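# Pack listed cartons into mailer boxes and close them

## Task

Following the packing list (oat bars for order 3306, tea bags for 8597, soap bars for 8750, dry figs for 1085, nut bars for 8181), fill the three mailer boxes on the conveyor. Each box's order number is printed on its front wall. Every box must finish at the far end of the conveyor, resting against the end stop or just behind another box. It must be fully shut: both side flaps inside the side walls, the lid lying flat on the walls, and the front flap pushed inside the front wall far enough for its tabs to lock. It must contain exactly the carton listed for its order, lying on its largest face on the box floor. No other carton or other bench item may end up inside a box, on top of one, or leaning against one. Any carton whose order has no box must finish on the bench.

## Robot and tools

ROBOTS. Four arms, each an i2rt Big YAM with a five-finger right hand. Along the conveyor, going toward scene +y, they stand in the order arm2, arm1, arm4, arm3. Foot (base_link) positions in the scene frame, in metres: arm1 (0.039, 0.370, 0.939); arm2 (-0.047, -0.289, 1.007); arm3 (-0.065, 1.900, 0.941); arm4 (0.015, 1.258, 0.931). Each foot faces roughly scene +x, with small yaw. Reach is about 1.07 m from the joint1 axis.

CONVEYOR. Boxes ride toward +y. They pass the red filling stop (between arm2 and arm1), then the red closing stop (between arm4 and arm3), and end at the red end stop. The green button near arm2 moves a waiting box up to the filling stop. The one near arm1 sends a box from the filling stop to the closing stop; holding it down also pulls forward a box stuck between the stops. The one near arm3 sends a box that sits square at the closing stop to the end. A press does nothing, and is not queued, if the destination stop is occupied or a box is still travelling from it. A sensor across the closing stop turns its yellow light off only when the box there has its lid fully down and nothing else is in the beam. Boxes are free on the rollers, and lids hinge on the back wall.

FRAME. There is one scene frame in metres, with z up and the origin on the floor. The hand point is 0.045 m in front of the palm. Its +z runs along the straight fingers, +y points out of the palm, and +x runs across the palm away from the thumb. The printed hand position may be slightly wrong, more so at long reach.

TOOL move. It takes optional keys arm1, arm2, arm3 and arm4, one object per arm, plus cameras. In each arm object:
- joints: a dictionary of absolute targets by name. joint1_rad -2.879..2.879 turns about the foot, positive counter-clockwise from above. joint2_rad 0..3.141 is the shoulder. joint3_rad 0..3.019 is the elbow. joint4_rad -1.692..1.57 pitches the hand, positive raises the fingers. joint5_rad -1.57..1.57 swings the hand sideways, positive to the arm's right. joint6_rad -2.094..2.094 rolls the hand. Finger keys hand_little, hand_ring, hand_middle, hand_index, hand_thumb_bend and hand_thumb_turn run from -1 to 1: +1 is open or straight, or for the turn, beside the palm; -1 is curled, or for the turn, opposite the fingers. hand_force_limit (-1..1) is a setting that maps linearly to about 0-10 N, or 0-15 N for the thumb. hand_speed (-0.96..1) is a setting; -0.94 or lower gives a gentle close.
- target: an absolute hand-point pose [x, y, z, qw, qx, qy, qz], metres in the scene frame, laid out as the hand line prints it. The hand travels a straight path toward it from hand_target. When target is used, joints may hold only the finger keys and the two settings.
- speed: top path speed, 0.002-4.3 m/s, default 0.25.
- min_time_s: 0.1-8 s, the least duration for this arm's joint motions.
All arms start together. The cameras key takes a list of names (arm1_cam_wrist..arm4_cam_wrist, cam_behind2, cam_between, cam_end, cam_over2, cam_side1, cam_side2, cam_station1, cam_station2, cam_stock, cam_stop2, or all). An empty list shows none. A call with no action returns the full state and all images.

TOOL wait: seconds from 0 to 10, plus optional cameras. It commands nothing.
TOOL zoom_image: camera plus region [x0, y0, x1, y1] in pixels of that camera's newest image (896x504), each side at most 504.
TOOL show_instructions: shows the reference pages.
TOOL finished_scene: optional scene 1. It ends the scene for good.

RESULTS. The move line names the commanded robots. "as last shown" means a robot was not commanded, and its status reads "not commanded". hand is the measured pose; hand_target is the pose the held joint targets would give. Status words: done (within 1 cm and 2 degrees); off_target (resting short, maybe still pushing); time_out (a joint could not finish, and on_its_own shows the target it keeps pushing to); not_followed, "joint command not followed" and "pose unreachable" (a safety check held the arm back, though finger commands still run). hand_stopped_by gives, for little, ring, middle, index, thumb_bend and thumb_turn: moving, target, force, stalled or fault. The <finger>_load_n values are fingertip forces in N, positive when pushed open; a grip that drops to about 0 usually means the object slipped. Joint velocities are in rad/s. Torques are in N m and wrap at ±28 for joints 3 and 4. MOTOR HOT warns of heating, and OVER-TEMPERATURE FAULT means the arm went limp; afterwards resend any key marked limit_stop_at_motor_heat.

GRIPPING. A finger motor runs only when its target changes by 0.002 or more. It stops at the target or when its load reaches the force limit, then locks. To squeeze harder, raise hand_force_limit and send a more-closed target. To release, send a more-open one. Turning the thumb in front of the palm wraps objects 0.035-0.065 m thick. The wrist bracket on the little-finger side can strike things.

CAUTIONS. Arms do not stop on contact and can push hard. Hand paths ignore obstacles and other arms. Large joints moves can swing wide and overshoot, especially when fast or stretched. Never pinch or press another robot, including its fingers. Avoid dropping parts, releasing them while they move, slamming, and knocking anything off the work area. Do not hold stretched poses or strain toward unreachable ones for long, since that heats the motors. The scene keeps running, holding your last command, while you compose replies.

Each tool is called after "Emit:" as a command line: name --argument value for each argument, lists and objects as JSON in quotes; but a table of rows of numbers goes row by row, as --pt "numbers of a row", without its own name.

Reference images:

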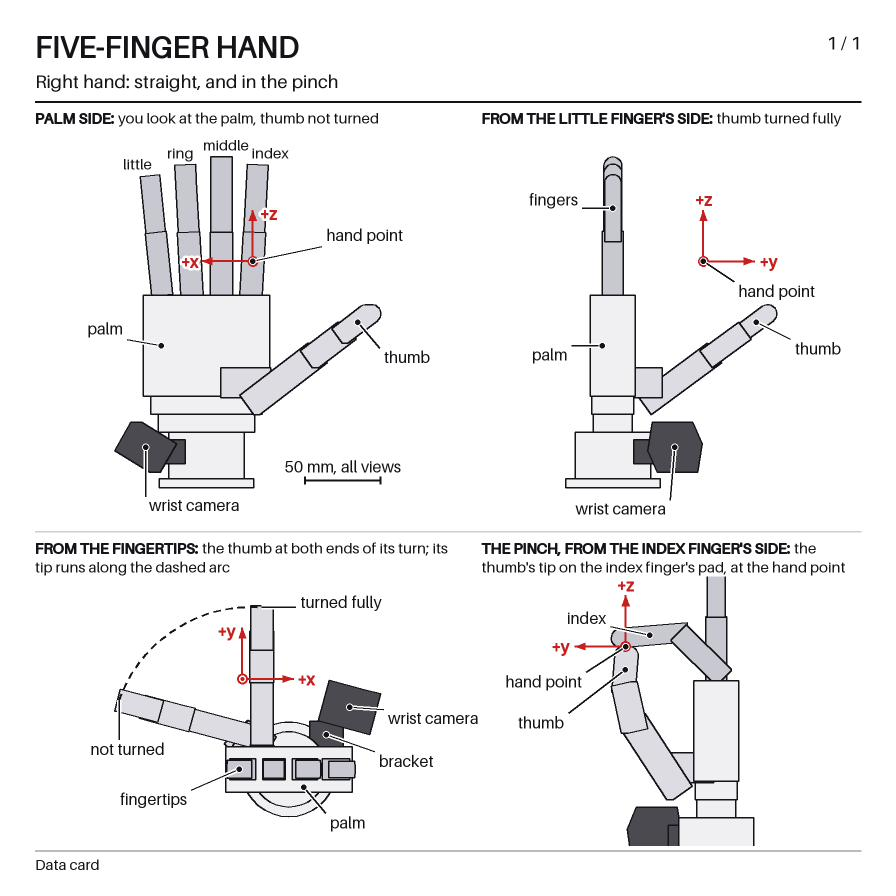

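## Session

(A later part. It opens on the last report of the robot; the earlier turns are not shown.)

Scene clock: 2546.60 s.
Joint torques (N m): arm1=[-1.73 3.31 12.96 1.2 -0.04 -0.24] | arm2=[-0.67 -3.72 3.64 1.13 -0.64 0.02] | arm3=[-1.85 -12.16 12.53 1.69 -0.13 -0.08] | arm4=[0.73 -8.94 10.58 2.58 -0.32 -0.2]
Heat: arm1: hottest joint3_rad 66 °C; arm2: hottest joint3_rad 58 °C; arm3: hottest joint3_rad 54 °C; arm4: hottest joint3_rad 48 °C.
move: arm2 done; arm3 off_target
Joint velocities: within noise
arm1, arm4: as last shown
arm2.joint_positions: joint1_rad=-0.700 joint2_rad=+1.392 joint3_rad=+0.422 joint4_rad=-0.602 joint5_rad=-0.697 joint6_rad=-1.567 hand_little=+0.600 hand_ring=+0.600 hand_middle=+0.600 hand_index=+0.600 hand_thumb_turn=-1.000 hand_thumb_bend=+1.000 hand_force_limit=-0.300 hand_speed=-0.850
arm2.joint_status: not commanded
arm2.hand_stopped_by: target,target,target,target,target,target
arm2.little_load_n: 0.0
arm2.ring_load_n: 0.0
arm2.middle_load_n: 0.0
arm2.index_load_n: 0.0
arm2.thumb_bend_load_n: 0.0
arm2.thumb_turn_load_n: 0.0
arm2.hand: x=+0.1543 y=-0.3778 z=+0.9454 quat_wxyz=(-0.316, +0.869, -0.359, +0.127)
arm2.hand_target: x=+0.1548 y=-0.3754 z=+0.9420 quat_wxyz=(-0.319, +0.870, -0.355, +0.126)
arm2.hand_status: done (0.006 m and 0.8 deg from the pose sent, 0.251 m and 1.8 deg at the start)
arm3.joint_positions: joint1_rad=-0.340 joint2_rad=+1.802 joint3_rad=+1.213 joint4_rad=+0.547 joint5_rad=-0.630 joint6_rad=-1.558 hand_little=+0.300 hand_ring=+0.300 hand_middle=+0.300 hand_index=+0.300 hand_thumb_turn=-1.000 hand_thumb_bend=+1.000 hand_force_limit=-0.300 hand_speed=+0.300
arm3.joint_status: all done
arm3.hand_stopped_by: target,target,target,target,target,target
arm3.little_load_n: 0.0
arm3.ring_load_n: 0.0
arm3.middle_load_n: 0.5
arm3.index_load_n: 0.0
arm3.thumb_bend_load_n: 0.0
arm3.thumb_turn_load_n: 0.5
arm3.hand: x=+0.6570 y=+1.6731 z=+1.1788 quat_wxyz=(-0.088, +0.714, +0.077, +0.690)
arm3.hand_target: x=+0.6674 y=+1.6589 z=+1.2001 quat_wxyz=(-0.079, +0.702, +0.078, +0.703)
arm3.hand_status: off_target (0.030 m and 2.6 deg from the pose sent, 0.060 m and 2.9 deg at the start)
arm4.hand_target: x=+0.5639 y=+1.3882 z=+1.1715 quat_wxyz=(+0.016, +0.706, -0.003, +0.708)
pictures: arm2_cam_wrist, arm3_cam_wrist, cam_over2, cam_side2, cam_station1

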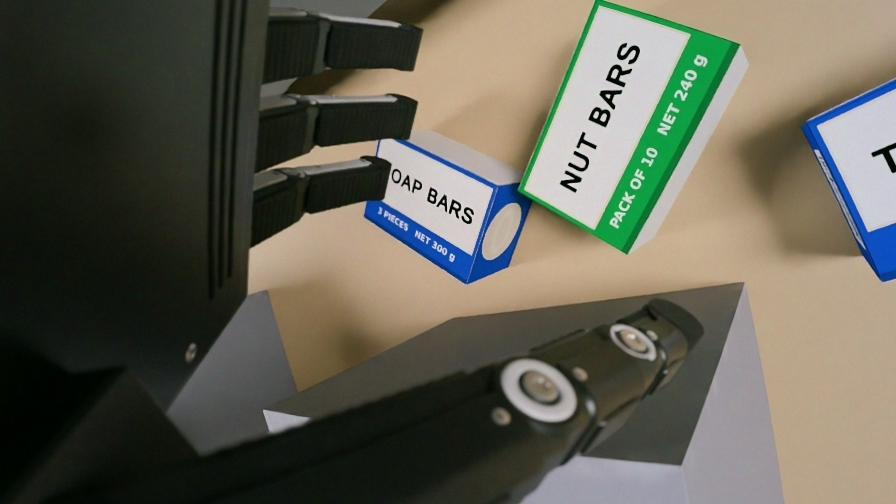

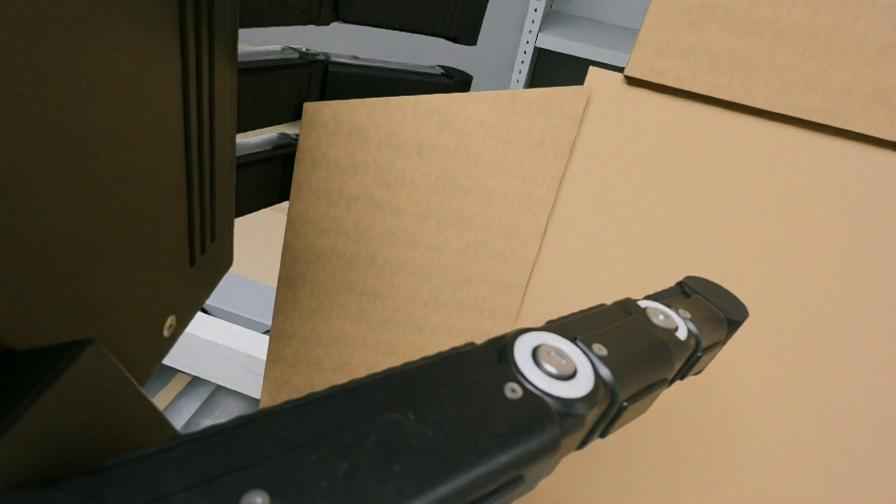

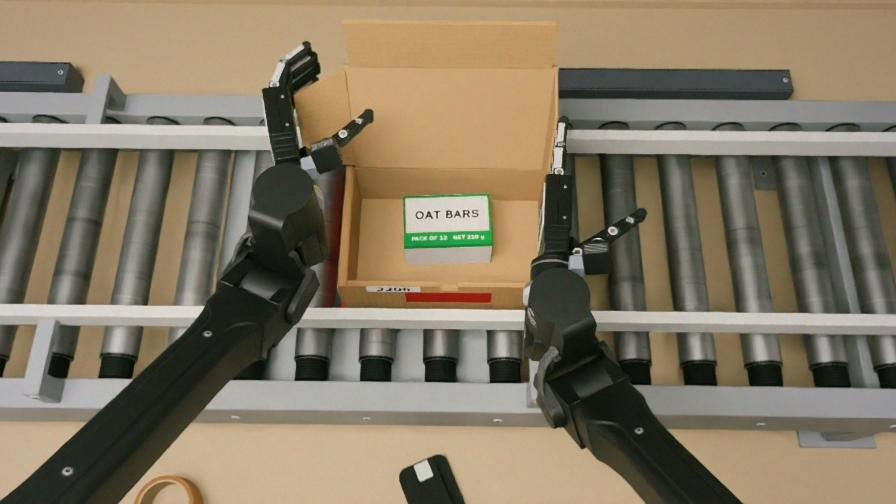

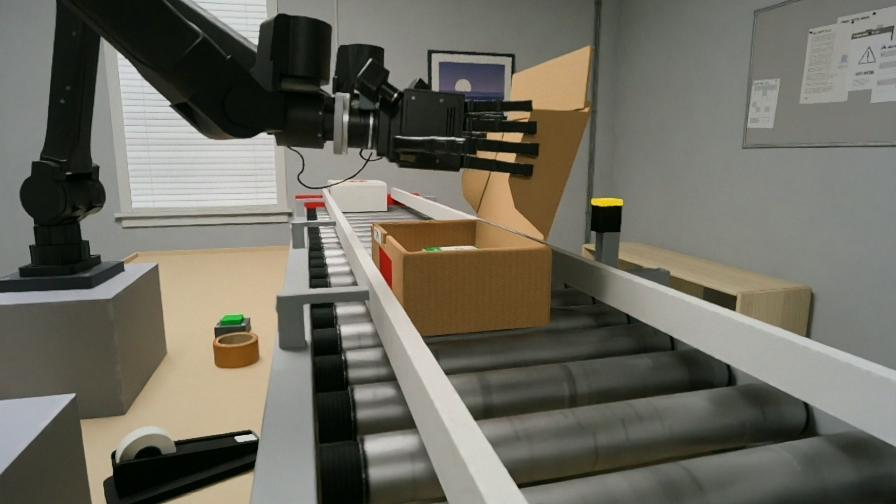

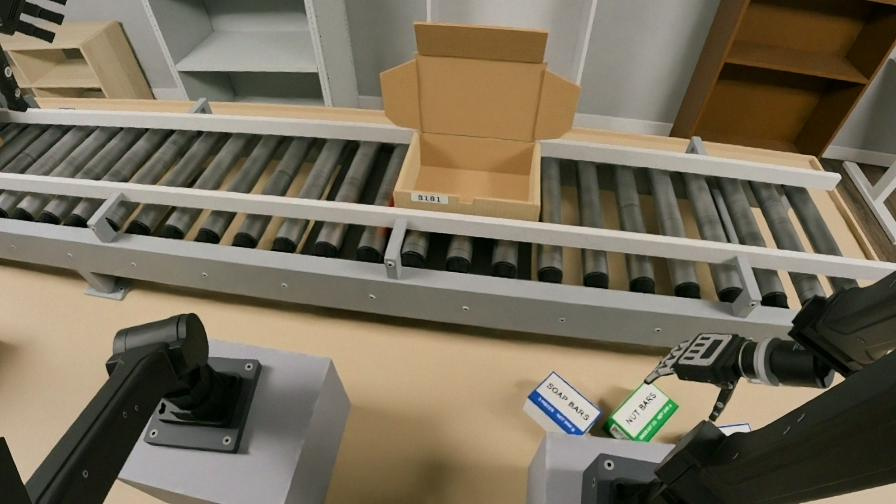

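Emit:
move --arm2 '{"target": [0.169, -0.385, 0.86, 0.316, -0.8682, 0.3596, -0.1309], "speed": 0.15, "joints": {"hand_little": 0.7, "hand_ring": 0.7, "hand_middle": 0.7, "hand_index": 0.7}}' --arm3 '{"target": [0.60, 1.650, 1.20, -0.0739, 0.7032, 0.0739, 0.7032], "speed": 0.08}' --arm4 '{"target": [0.535, 1.40, 1.17, 0, 0.7071, 0, 0.7071], "speed": 0.06}' --cameras '["arm2_cam_wrist", "cam_over2", "cam_side2", "arm3_cam_wrist", "cam_station1"]'

Scene clock: 2564.67 s.
Joint torques (N m): arm1=[-1.73 3.31 12.97 1.2 -0.04 -0.24] | arm2=[-0.62 -5.71 2.15 1.2 -0.53 0.27] | arm3=[-2.32 -13.45 7.57 2.76 -0.15 -0.09] | arm4=[1.55 -11.22 8.18 2.52 -0.47 0]
Heat: arm1: hottest joint3_rad 64 °C; arm2: hottest joint3_rad 55 °C; arm3: hottest joint3_rad 55 °C; arm4: hottest joint3_rad 49 °C.
move: arm2 done; arm3 off_target; arm4 off_target
Joint velocities: within noise
arm1: as last shown
arm2.joint_positions: joint1_rad=-0.700 joint2_rad=+1.755 joint3_rad=+0.417 joint4_rad=-0.216 joint5_rad=-0.697 joint6_rad=-1.566 hand_little=+0.700 hand_ring=+0.700 hand_middle=+0.700 hand_index=+0.700 hand_thumb_turn=-1.000 hand_thumb_bend=+1.000 hand_force_limit=-0.300 hand_speed=-0.850
arm2.joint_status: all done
arm2.hand_stopped_by: target,target,target,target,target,target
arm2.little_load_n: -0.5
arm2.ring_load_n: 0.0
arm2.middle_load_n: -0.5
arm2.index_load_n: 0.0
arm2.thumb_bend_load_n: 0.0
arm2.thumb_turn_load_n: 0.0
arm2.hand: x=+0.1639 y=-0.3874 z=+0.8633 quat_wxyz=(-0.313, +0.870, -0.357, +0.135)
arm2.hand_target: x=+0.1671 y=-0.3875 z=+0.8605 quat_wxyz=(-0.314, +0.868, -0.359, +0.134)
arm2.hand_status: done (0.007 m and 0.7 deg from the pose sent, 0.087 m and 0.5 deg at the start)
arm3.joint_positions: joint1_rad=-0.397 joint2_rad=+1.708 joint3_rad=+1.091 joint4_rad=+0.568 joint5_rad=-0.678 joint6_rad=-1.558 hand_little=+0.300 hand_ring=+0.300 hand_middle=+0.300 hand_index=+0.300 hand_thumb_turn=-1.000 hand_thumb_bend=+1.000 hand_force_limit=-0.300 hand_speed=+0.300
arm3.joint_status: not commanded
arm3.hand_stopped_by: target,target,target,target,target,target
arm3.little_load_n: 0.0
arm3.ring_load_n: 0.0
arm3.middle_load_n: 0.5
arm3.index_load_n: 0.0
arm3.thumb_bend_load_n: 0.0
arm3.thumb_turn_load_n: 0.0
arm3.hand: x=+0.6074 y=+1.6597 z=+1.1804 quat_wxyz=(-0.087, +0.716, +0.071, +0.689)
arm3.hand_target: x=+0.6001 y=+1.6490 z=+1.2000 quat_wxyz=(-0.074, +0.703, +0.073, +0.703)
arm3.hand_status: off_target (0.023 m and 2.7 deg from the pose sent, 0.065 m and 2.6 deg at the start)
arm4.joint_positions: joint1_rad=+0.420 joint2_rad=+1.396 joint3_rad=+0.670 joint4_rad=+0.670 joint5_rad=+0.564 joint6_rad=-1.580 hand_little=+1.000 hand_ring=+1.000 hand_middle=+1.000 hand_index=+1.000 hand_thumb_turn=-1.000 hand_thumb_bend=+1.000 hand_force_limit=-0.200 hand_speed=+0.200
arm4.joint_status: not commanded
arm4.hand_stopped_by: target,target,target,target,target,target
arm4.little_load_n: 0.0
arm4.ring_load_n: 0.0
arm4.middle_load_n: -2.0
arm4.index_load_n: -2.5
arm4.thumb_bend_load_n: 0.0
arm4.thumb_turn_load_n: 0.0
arm4.hand: x=+0.5373 y=+1.3765 z=+1.1502 quat_wxyz=(+0.032, +0.723, -0.002, +0.690)
arm4.hand_target: x=+0.5354 y=+1.3998 z=+1.1701 quat_wxyz=(+0.000, +0.707, +0.000, +0.707)
arm4.hand_status: off_target (0.031 m and 4.6 deg from the pose sent, 0.044 m and 5.0 deg at the start)
pictures: arm2_cam_wrist, arm3_cam_wrist, cam_over2, cam_side2, cam_station1

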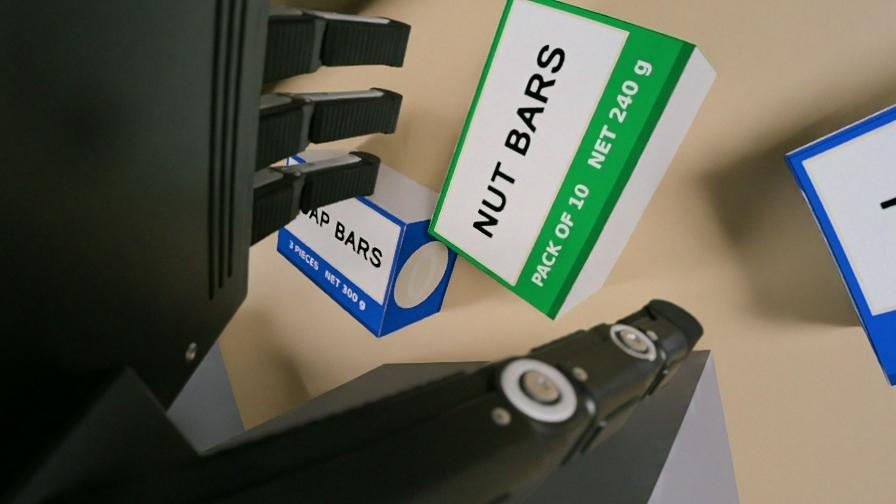

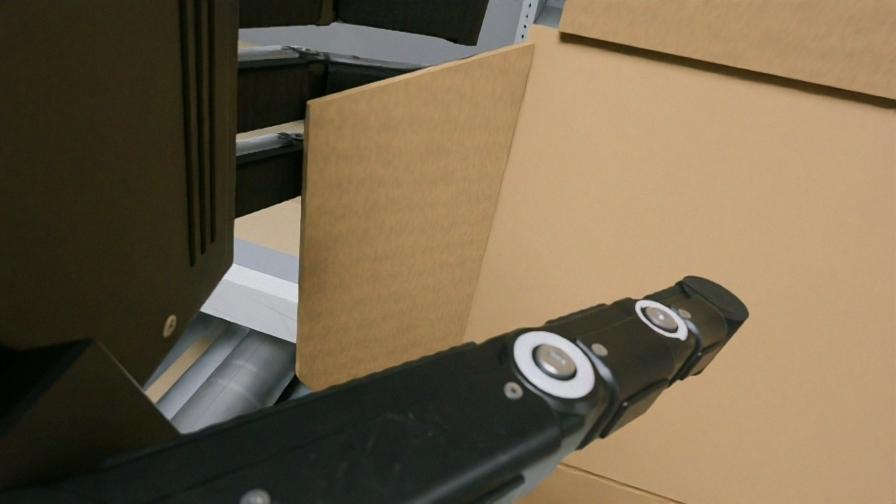

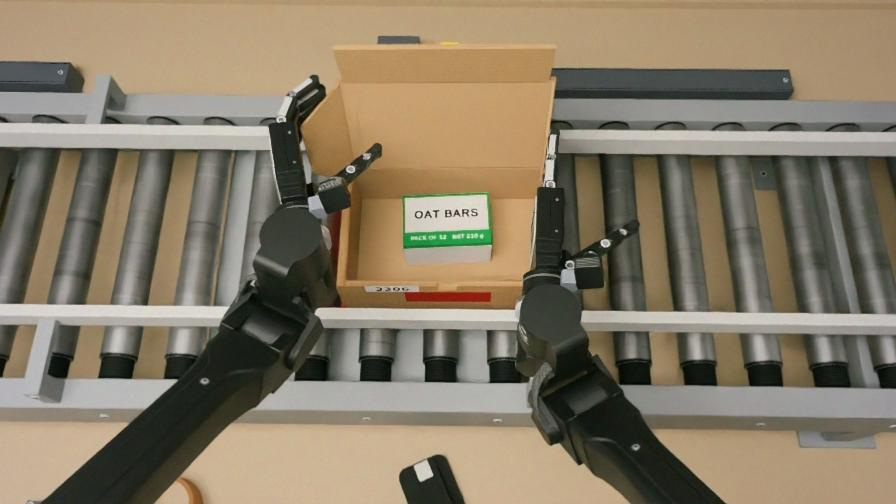

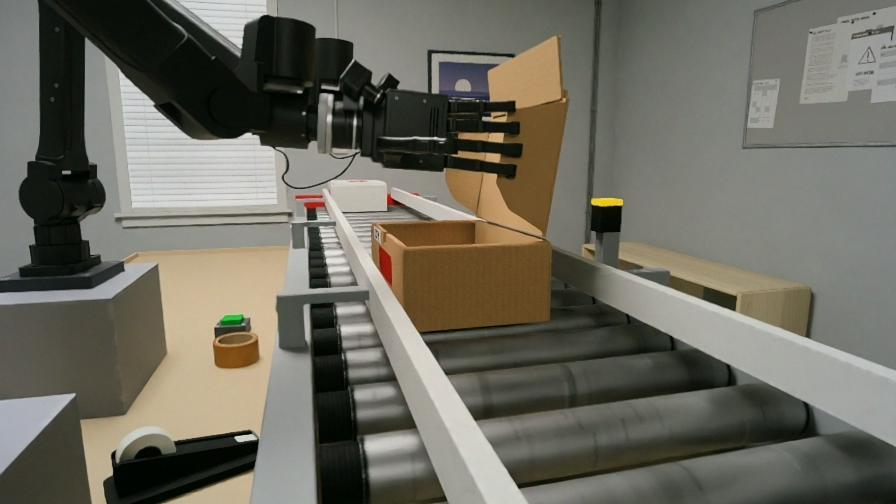

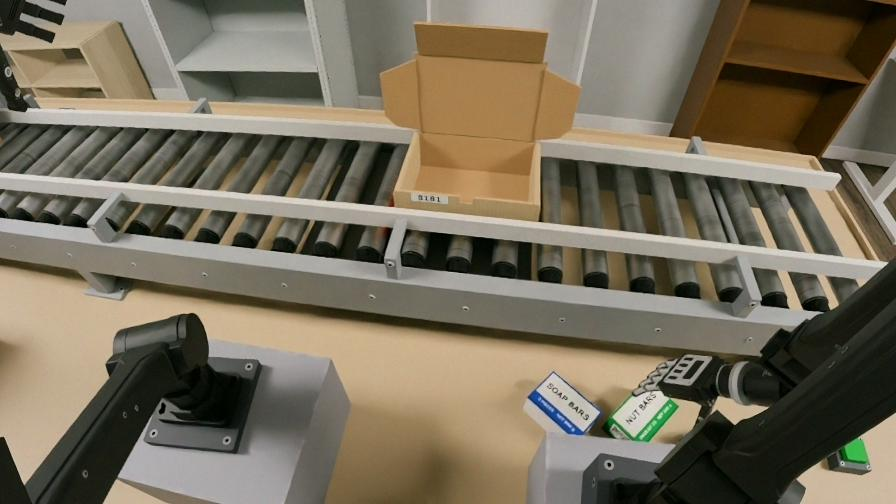

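Emit:
move --arm2 '{"target": [0.177, -0.380, 0.80, 0.316, -0.8682, 0.3596, -0.1309], "speed": 0.12}' --arm3 '{"target": [0.545, 1.640, 1.195, -0.0739, 0.7032, 0.0739, 0.7032], "speed": 0.08}' --arm4 '{"target": [0.50, 1.390, 1.165, 0, 0.7071, 0, 0.7071], "speed": 0.06}' --cameras '["arm2_cam_wrist", "cam_over2", "cam_side2", "arm3_cam_wrist"]'

Scene clock: 2582.47 s.
Joint torques (N m): arm1=[-1.73 3.31 12.96 1.2 -0.04 -0.24] | arm2=[-0.44 -6.77 0.73 1.24 -0.47 0.23] | arm3=[-3.19 -12.57 7.47 2.93 -0.06 -0.1] | arm4=[1.03 -9.82 8.17 2.88 -0.32 -0.04]
Heat: arm1: hottest joint3_rad 64 °C; arm2: hottest joint3_rad 53 °C; arm3: hottest joint3_rad 52 °C; arm4: hottest joint3_rad 49 °C.
move: arm2 done; arm3 off_target; arm4 off_target
Joint velocities: within noise
arm1: as last shown
arm2.joint_positions: joint1_rad=-0.657 joint2_rad=+2.024 joint3_rad=+0.451 joint4_rad=+0.050 joint5_rad=-0.697 joint6_rad=-1.508 hand_little=+0.700 hand_ring=+0.700 hand_middle=+0.700 hand_index=+0.700 hand_thumb_turn=-1.000 hand_thumb_bend=+1.000 hand_force_limit=-0.300 hand_speed=-0.850
arm2.joint_status: not commanded
arm2.hand_stopped_by: target,target,target,target,target,target
arm2.little_load_n: 0.0
arm2.ring_load_n: 0.0
arm2.middle_load_n: 0.0
arm2.index_load_n: 0.0
arm2.thumb_bend_load_n: 0.0
arm2.thumb_turn_load_n: 0.0
arm2.hand: x=+0.1733 y=-0.3812 z=+0.8043 quat_wxyz=(-0.315, +0.869, -0.358, +0.132)
arm2.hand_target: x=+0.1764 y=-0.3807 z=+0.8005 quat_wxyz=(-0.315, +0.868, -0.360, +0.131)
arm2.hand_status: done (0.006 m and 0.3 deg from the pose sent, 0.065 m and 0.7 deg at the start)
arm3.joint_positions: joint1_rad=-0.454 joint2_rad=+1.625 joint3_rad=+0.956 joint4_rad=+0.603 joint5_rad=-0.751 joint6_rad=-1.558 hand_little=+0.300 hand_ring=+0.300 hand_middle=+0.300 hand_index=+0.300 hand_thumb_turn=-1.000 hand_thumb_bend=+1.000 hand_force_limit=-0.300 hand_speed=+0.300
arm3.joint_status: not commanded
arm3.hand_stopped_by: target,target,target,target,target,target
arm3.little_load_n: 0.0
arm3.ring_load_n: 0.0
arm3.middle_load_n: 0.0
arm3.index_load_n: 3.0
arm3.thumb_bend_load_n: 0.0
arm3.thumb_turn_load_n: 0.5
arm3.hand: x=+0.5560 y=+1.6577 z=+1.1687 quat_wxyz=(-0.098, +0.719, +0.073, +0.684)
arm3.hand_target: x=+0.5461 y=+1.6408 z=+1.1951 quat_wxyz=(-0.075, +0.703, +0.074, +0.703)
arm3.hand_status: off_target (0.034 m and 4.0 deg from the pose sent, 0.067 m and 2.7 deg at the start)
arm4.joint_positions: joint1_rad=+0.455 joint2_rad=+1.312 joint3_rad=+0.573 joint4_rad=+0.670 joint5_rad=+0.589 joint6_rad=-1.563 hand_little=+1.000 hand_ring=+1.000 hand_middle=+1.000 hand_index=+1.000 hand_thumb_turn=-1.000 hand_thumb_bend=+1.000 hand_force_limit=-0.200 hand_speed=+0.200
arm4.joint_status: not commanded
arm4.hand_stopped_by: target,target,target,target,target,target
arm4.little_load_n: -0.5
arm4.ring_load_n: -2.0
arm4.middle_load_n: 0.0
arm4.index_load_n: 0.0
arm4.thumb_bend_load_n: 0.0
arm4.thumb_turn_load_n: 0.0
arm4.hand: x=+0.5005 y=+1.3716 z=+1.1421 quat_wxyz=(+0.025, +0.727, -0.002, +0.687)
arm4.hand_target: x=+0.5001 y=+1.3899 z=+1.1636 quat_wxyz=(-0.004, +0.708, -0.004, +0.707)
arm4.hand_status: off_target (0.029 m and 4.4 deg from the pose sent, 0.042 m and 4.6 deg at the start)
pictures: arm2_cam_wrist, arm3_cam_wrist, cam_over2, cam_side2

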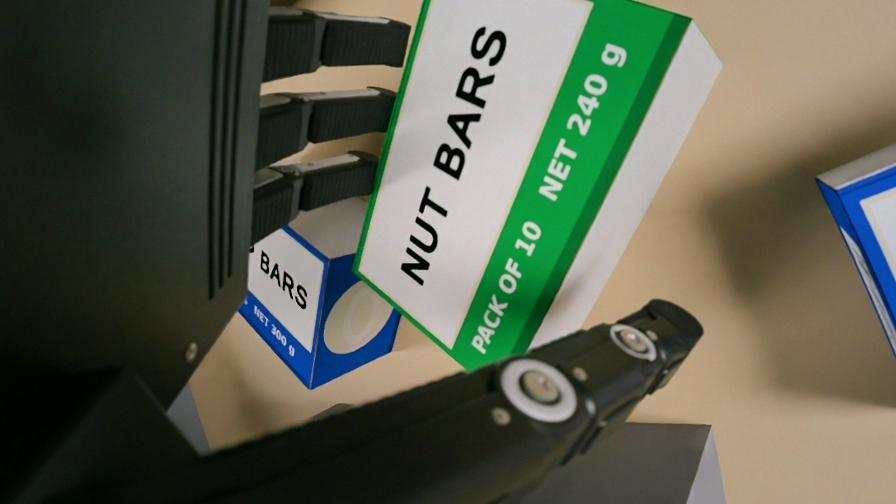

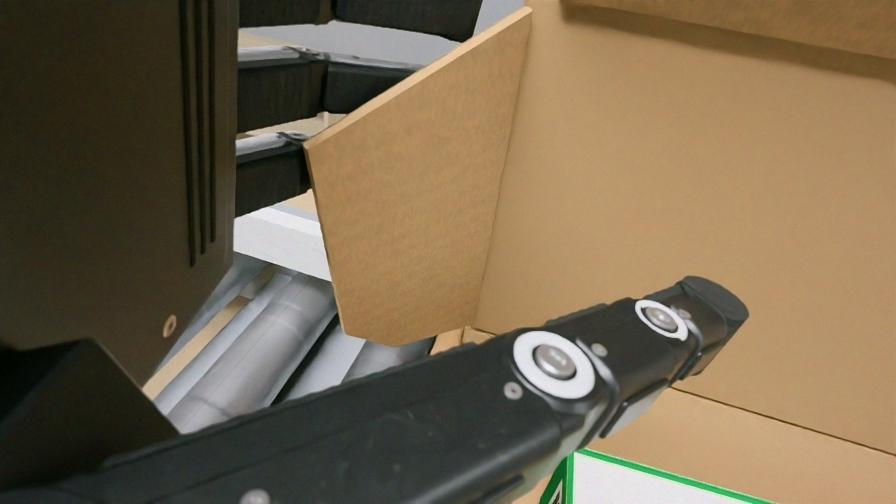

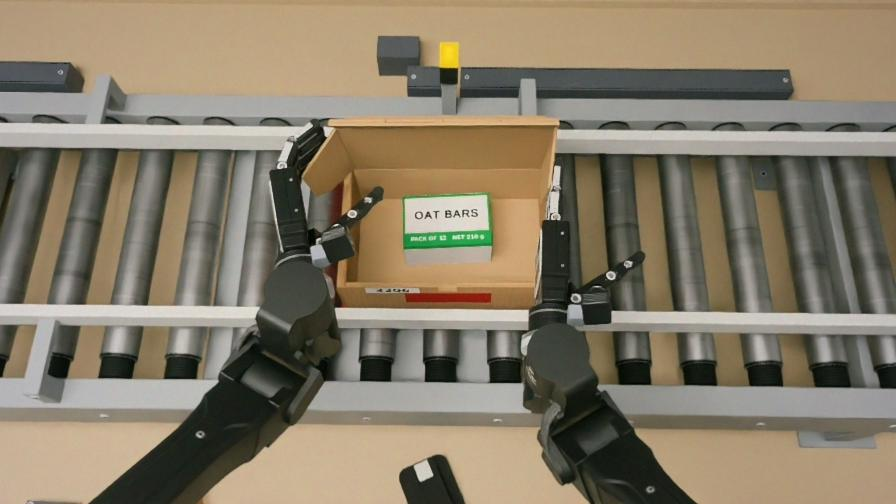

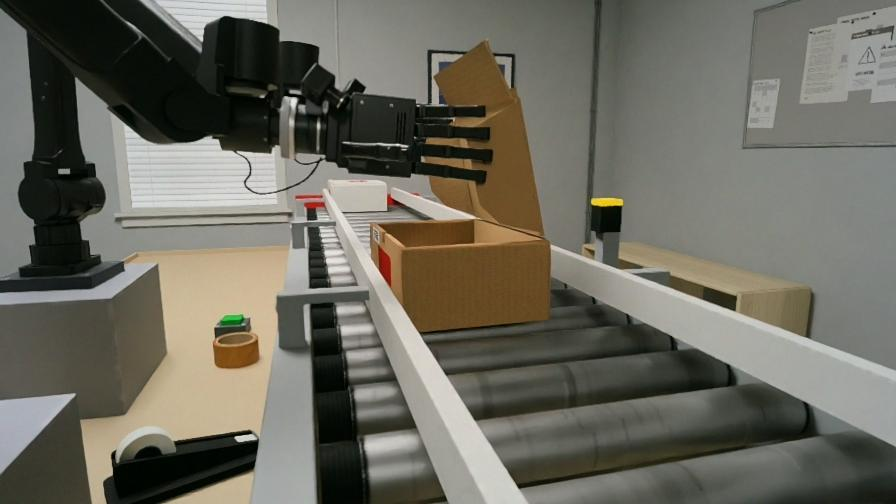

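Emit:
move --arm2 '{"target": [0.177, -0.380, 0.775, 0.316, -0.8682, 0.3596, -0.1309], "speed": 0.08}' --arm3 '{"target": [0.495, 1.635, 1.19, -0.0739, 0.7032, 0.0739, 0.7032], "speed": 0.08}' --arm4 '{"target": [0.465, 1.390, 1.155, 0, 0.7071, 0, 0.7071], "speed": 0.06}' --cameras '["arm2_cam_wrist", "cam_over2", "cam_side2", "arm3_cam_wrist", "cam_station1"]'

Scene clock: 2588.33 s.
Joint torques (N m): arm1=[-1.73 3.31 12.97 1.2 -0.04 -0.24] | arm2=[-0.67 -7.36 0.14 1.32 -0.28 0.19] | arm3=[-3.55 -10.81 7.15 2.81 0.01 -0.1] | arm4=[1.32 -8.47 8.06 2.88 -0.42 -0.18]
Heat: arm1: hottest joint3_rad 64 °C; arm2: hottest joint3_rad 52 °C; arm3: hottest joint3_rad 51 °C; arm4: hottest joint3_rad 48 °C.
move: arm2 done; arm3 off_target; arm4 off_target
Joint velocities: within noise
arm1: as last shown
arm2.joint_positions: joint1_rad=-0.639 joint2_rad=+2.131 joint3_rad=+0.491 joint4_rad=+0.131 joint5_rad=-0.703 joint6_rad=-1.492 hand_little=+0.700 hand_ring=+0.700 hand_middle=+0.700 hand_index=+0.700 hand_thumb_turn=-1.000 hand_thumb_bend=+1.000 hand_force_limit=-0.300 hand_speed=-0.850
arm2.joint_status: not commanded
arm2.hand_stopped_by: target,target,target,target,target,target
arm2.little_load_n: 0.0
arm2.ring_load_n: 0.0
arm2.middle_load_n: 0.0
arm2.index_load_n: 0.0
arm2.thumb_bend_load_n: 0.0
arm2.thumb_turn_load_n: 0.0
arm2.hand: x=+0.1827 y=-0.3818 z=+0.7796 quat_wxyz=(-0.318, +0.869, -0.354, +0.134)
arm2.hand_target: x=+0.1842 y=-0.3820 z=+0.7751 quat_wxyz=(-0.316, +0.869, -0.356, +0.133)
arm2.hand_status: done (0.008 m and 0.7 deg from the pose sent, 0.030 m and 0.3 deg at the start)
arm3.joint_positions: joint1_rad=-0.518 joint2_rad=+1.539 joint3_rad=+0.839 joint4_rad=+0.639 joint5_rad=-0.822 joint6_rad=-1.558 hand_little=+0.300 hand_ring=+0.300 hand_middle=+0.300 hand_index=+0.300 hand_thumb_turn=-1.000 hand_thumb_bend=+1.000 hand_force_limit=-0.300 hand_speed=+0.300
arm3.joint_status: not commanded
arm3.hand_stopped_by: target,target,target,target,target,target
arm3.little_load_n: 0.0
arm3.ring_load_n: 0.0
arm3.middle_load_n: 0.0
arm3.index_load_n: 4.0
arm3.thumb_bend_load_n: 0.0
arm3.thumb_turn_load_n: 0.5
arm3.hand: x=+0.5068 y=+1.6538 z=+1.1672 quat_wxyz=(-0.100, +0.717, +0.075, +0.686)
arm3.hand_target: x=+0.4956 y=+1.6355 z=+1.1896 quat_wxyz=(-0.075, +0.703, +0.074, +0.703)
arm3.hand_status: off_target (0.032 m and 3.9 deg from the pose sent, 0.068 m and 4.0 deg at the start)
arm4.joint_positions: joint1_rad=+0.512 joint2_rad=+1.249 joint3_rad=+0.490 joint4_rad=+0.695 joint5_rad=+0.652 joint6_rad=-1.563 hand_little=+1.000 hand_ring=+1.000 hand_middle=+1.000 hand_index=+1.000 hand_thumb_turn=-1.000 hand_thumb_bend=+1.000 hand_force_limit=-0.200 hand_speed=+0.200
arm4.joint_status: not commanded
arm4.hand_stopped_by: target,target,target,target,target,target
arm4.little_load_n: 0.0
arm4.ring_load_n: -3.5
arm4.middle_load_n: 0.0
arm4.index_load_n: 0.0
arm4.thumb_bend_load_n: 0.0
arm4.thumb_turn_load_n: 0.0
arm4.hand: x=+0.4656 y=+1.3702 z=+1.1354 quat_wxyz=(+0.028, +0.724, -0.004, +0.689)
arm4.hand_target: x=+0.4653 y=+1.3895 z=+1.1556 quat_wxyz=(+0.000, +0.707, +0.000, +0.708)
arm4.hand_status: off_target (0.028 m and 4.3 deg from the pose sent, 0.042 m and 4.4 deg at the start)
pictures: arm2_cam_wrist, arm3_cam_wrist, cam_over2, cam_side2, cam_station1

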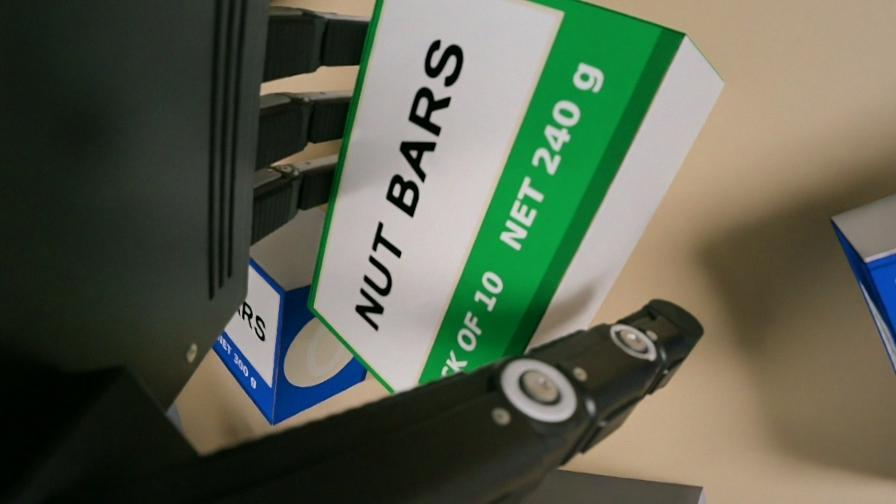

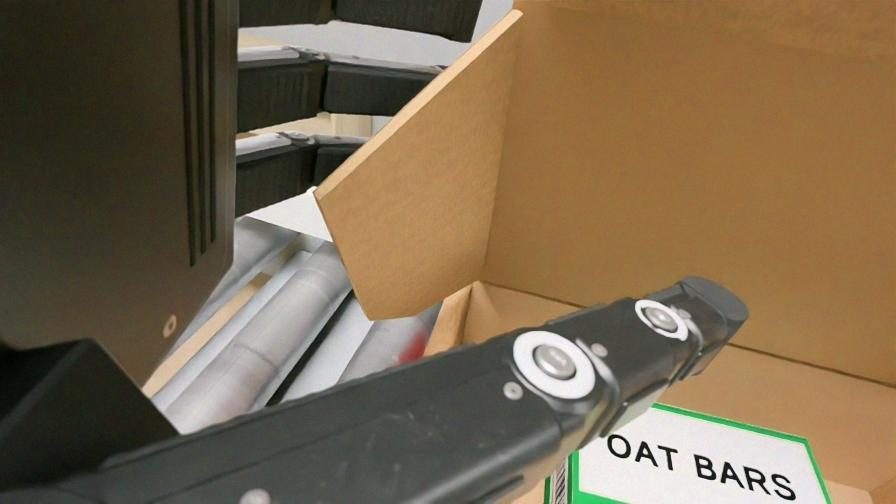

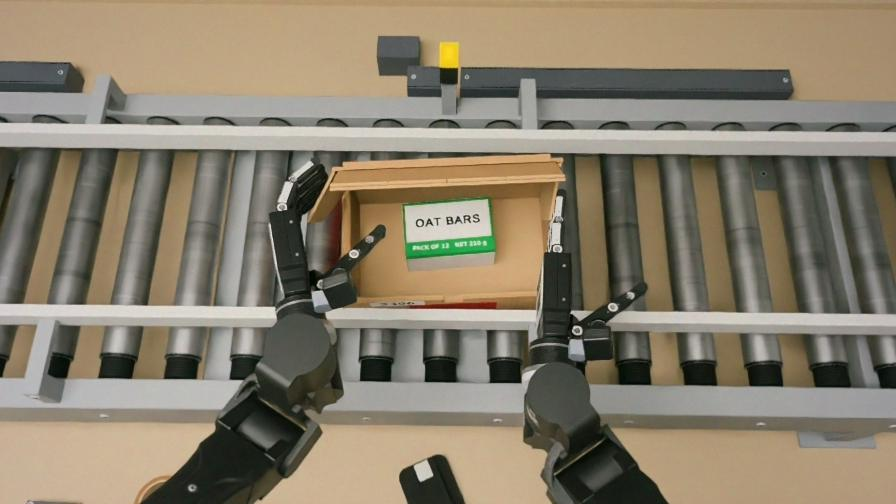

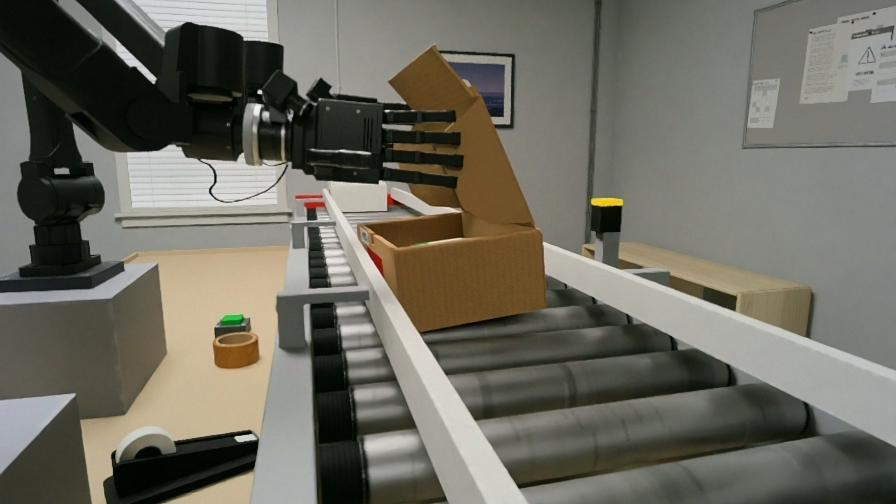

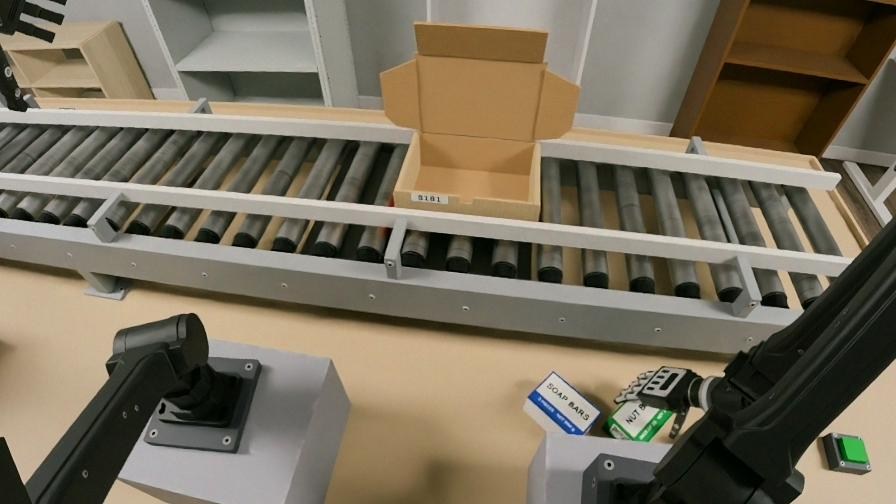

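Emit:
move --arm2 '{"target": [0.166, -0.380, 0.770, 0.316, -0.8682, 0.3596, -0.1309], "speed": 0.08}' --arm3 '{"target": [0.495, 1.600, 1.19, -0.0739, 0.7032, 0.0739, 0.7032], "speed": 0.08, "joints": {"hand_little": 0.7, "hand_ring": 0.7, "hand_middle": 0.7, "hand_index": 0.7}}' --cameras '["arm2_cam_wrist", "cam_over2", "cam_side2", "arm3_cam_wrist"]'

Scene clock: 2605.97 s.
Joint torques (N m): arm1=[-1.73 3.31 12.97 1.2 -0.04 -0.24] | arm2=[-1.9 -6.95 -1.21 1.16 -0.15 -0.18] | arm3=[-3.02 -7.88 11.32 2.55 0.02 -0.09] | arm4=[1.08 -8.41 8.08 2.81 -0.42 -0.18]
Heat: arm1: hottest joint3_rad 63 °C; arm2: hottest joint3_rad 51 °C; arm3: hottest joint3_rad 50 °C; arm4: hottest joint3_rad 47 °C.
move: arm2 off_target; arm3 off_target
Joint velocities: within noise
arm1, arm4: as last shown
arm2.joint_positions: joint1_rad=-0.662 joint2_rad=+2.149 joint3_rad=+0.486 joint4_rad=+0.145 joint5_rad=-0.709 joint6_rad=-1.506 hand_little=+0.700 hand_ring=+0.700 hand_middle=+0.700 hand_index=+0.700 hand_thumb_turn=-1.000 hand_thumb_bend=+1.000 hand_force_limit=-0.300 hand_speed=-0.850
arm2.joint_status: not commanded
arm2.hand_stopped_by: target,target,target,target,target,target
arm2.little_load_n: 0.0
arm2.ring_load_n: 0.5
arm2.middle_load_n: 0.0
arm2.index_load_n: 0.5
arm2.thumb_bend_load_n: 0.0
arm2.thumb_turn_load_n: 0.0
arm2.hand: x=+0.1772 y=-0.3830 z=+0.7759 quat_wxyz=(-0.319, +0.866, -0.359, +0.137)
arm2.hand_target: x=+0.1668 y=-0.3799 z=+0.7706 quat_wxyz=(-0.317, +0.868, -0.360, +0.131)
arm2.hand_status: off_target (0.013 m and 0.8 deg from the pose sent, 0.019 m and 0.7 deg at the start)
arm3.joint_positions: joint1_rad=-0.589 joint2_rad=+1.542 joint3_rad=+0.841 joint4_rad=+0.642 joint5_rad=-0.883 joint6_rad=-1.558 hand_little=+0.700 hand_ring=+0.700 hand_middle=+0.700 hand_index=+0.700 hand_thumb_turn=-1.000 hand_thumb_bend=+1.000 hand_force_limit=-0.300 hand_speed=+0.300
arm3.joint_status: all done
arm3.hand_stopped_by: target,target,target,target,target,target
arm3.little_load_n: 0.0
arm3.ring_load_n: 0.0
arm3.middle_load_n: 0.0
arm3.index_load_n: 1.5
arm3.thumb_bend_load_n: 0.0
arm3.thumb_turn_load_n: 0.5
arm3.hand: x=+0.4896 y=+1.6259 z=+1.1677 quat_wxyz=(-0.098, +0.716, +0.071, +0.688)
arm3.hand_target: x=+0.4939 y=+1.6005 z=+1.1908 quat_wxyz=(-0.073, +0.702, +0.074, +0.704)
arm3.hand_status: off_target (0.035 m and 3.6 deg from the pose sent, 0.060 m and 3.9 deg at the start)
arm4.joint_positions: joint1_rad=+0.517 joint2_rad=+1.248 joint3_rad=+0.490 joint4_rad=+0.696 joint5_rad=+0.652 joint6_rad=-1.563 hand_little=+1.000 hand_ring=+1.000 hand_middle=+1.000 hand_index=+1.000 hand_thumb_turn=-1.000 hand_thumb_bend=+1.000 hand_force_limit=-0.200 hand_speed=+0.200
arm4.ring_load_n: -2.0
arm4.middle_load_n: -0.5
arm4.thumb_turn_load_n: 0.5
arm4.hand: x=+0.4650 y=+1.3723 z=+1.1363 quat_wxyz=(+0.026, +0.724, -0.002, +0.690)
arm4.hand_target: x=+0.4652 y=+1.3897 z=+1.1561 quat_wxyz=(+0.000, +0.706, +0.000, +0.708)
pictures: arm2_cam_wrist, arm3_cam_wrist, cam_over2, cam_side2

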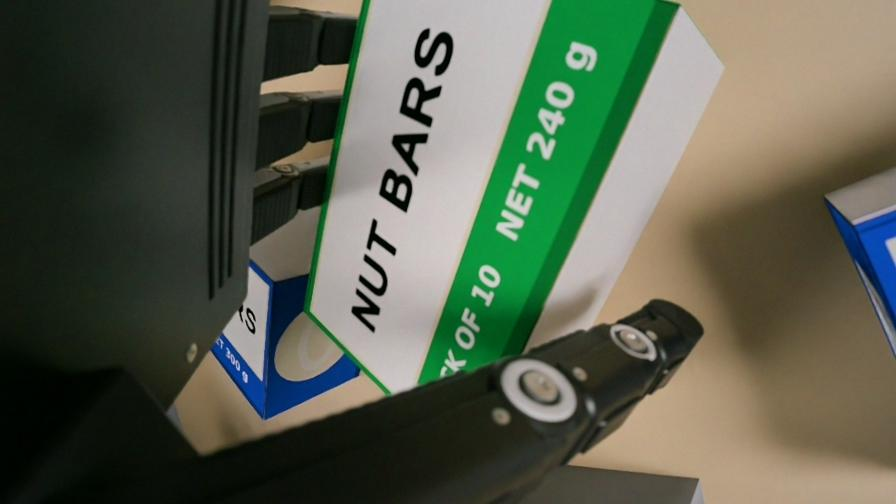

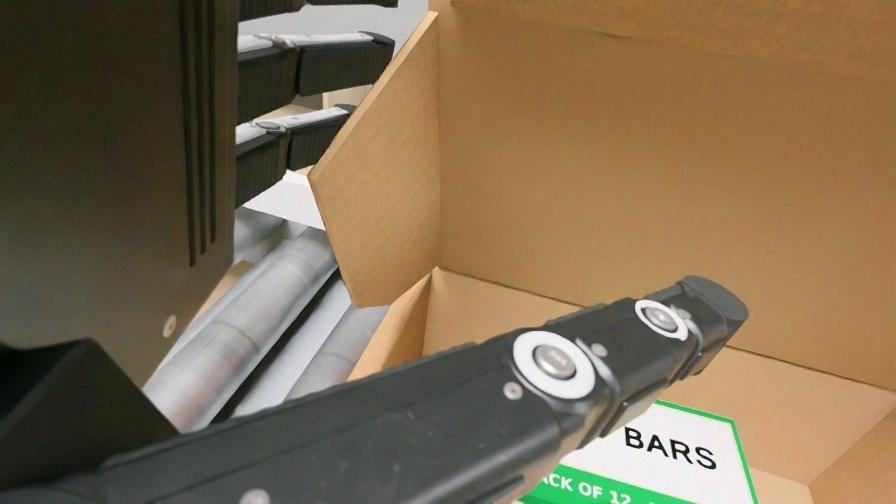

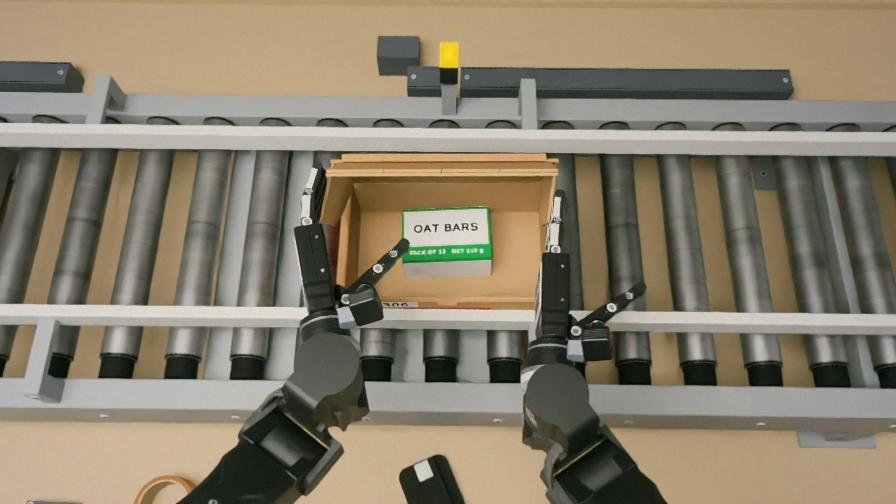

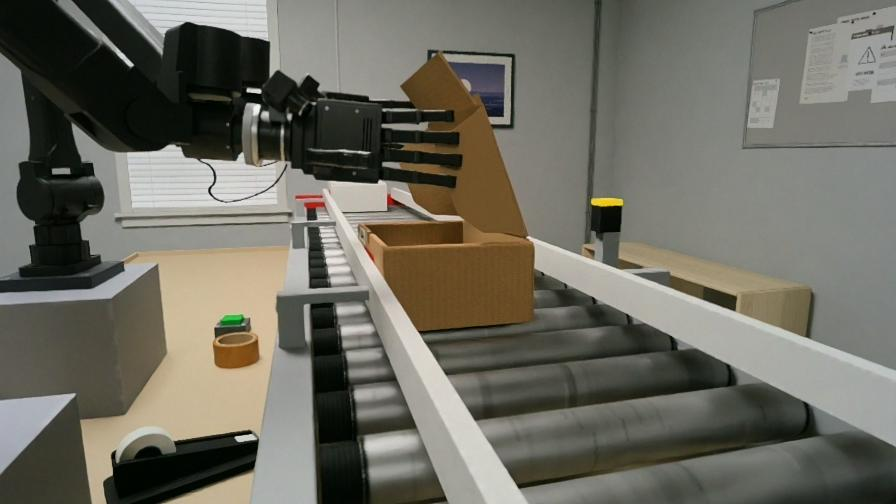

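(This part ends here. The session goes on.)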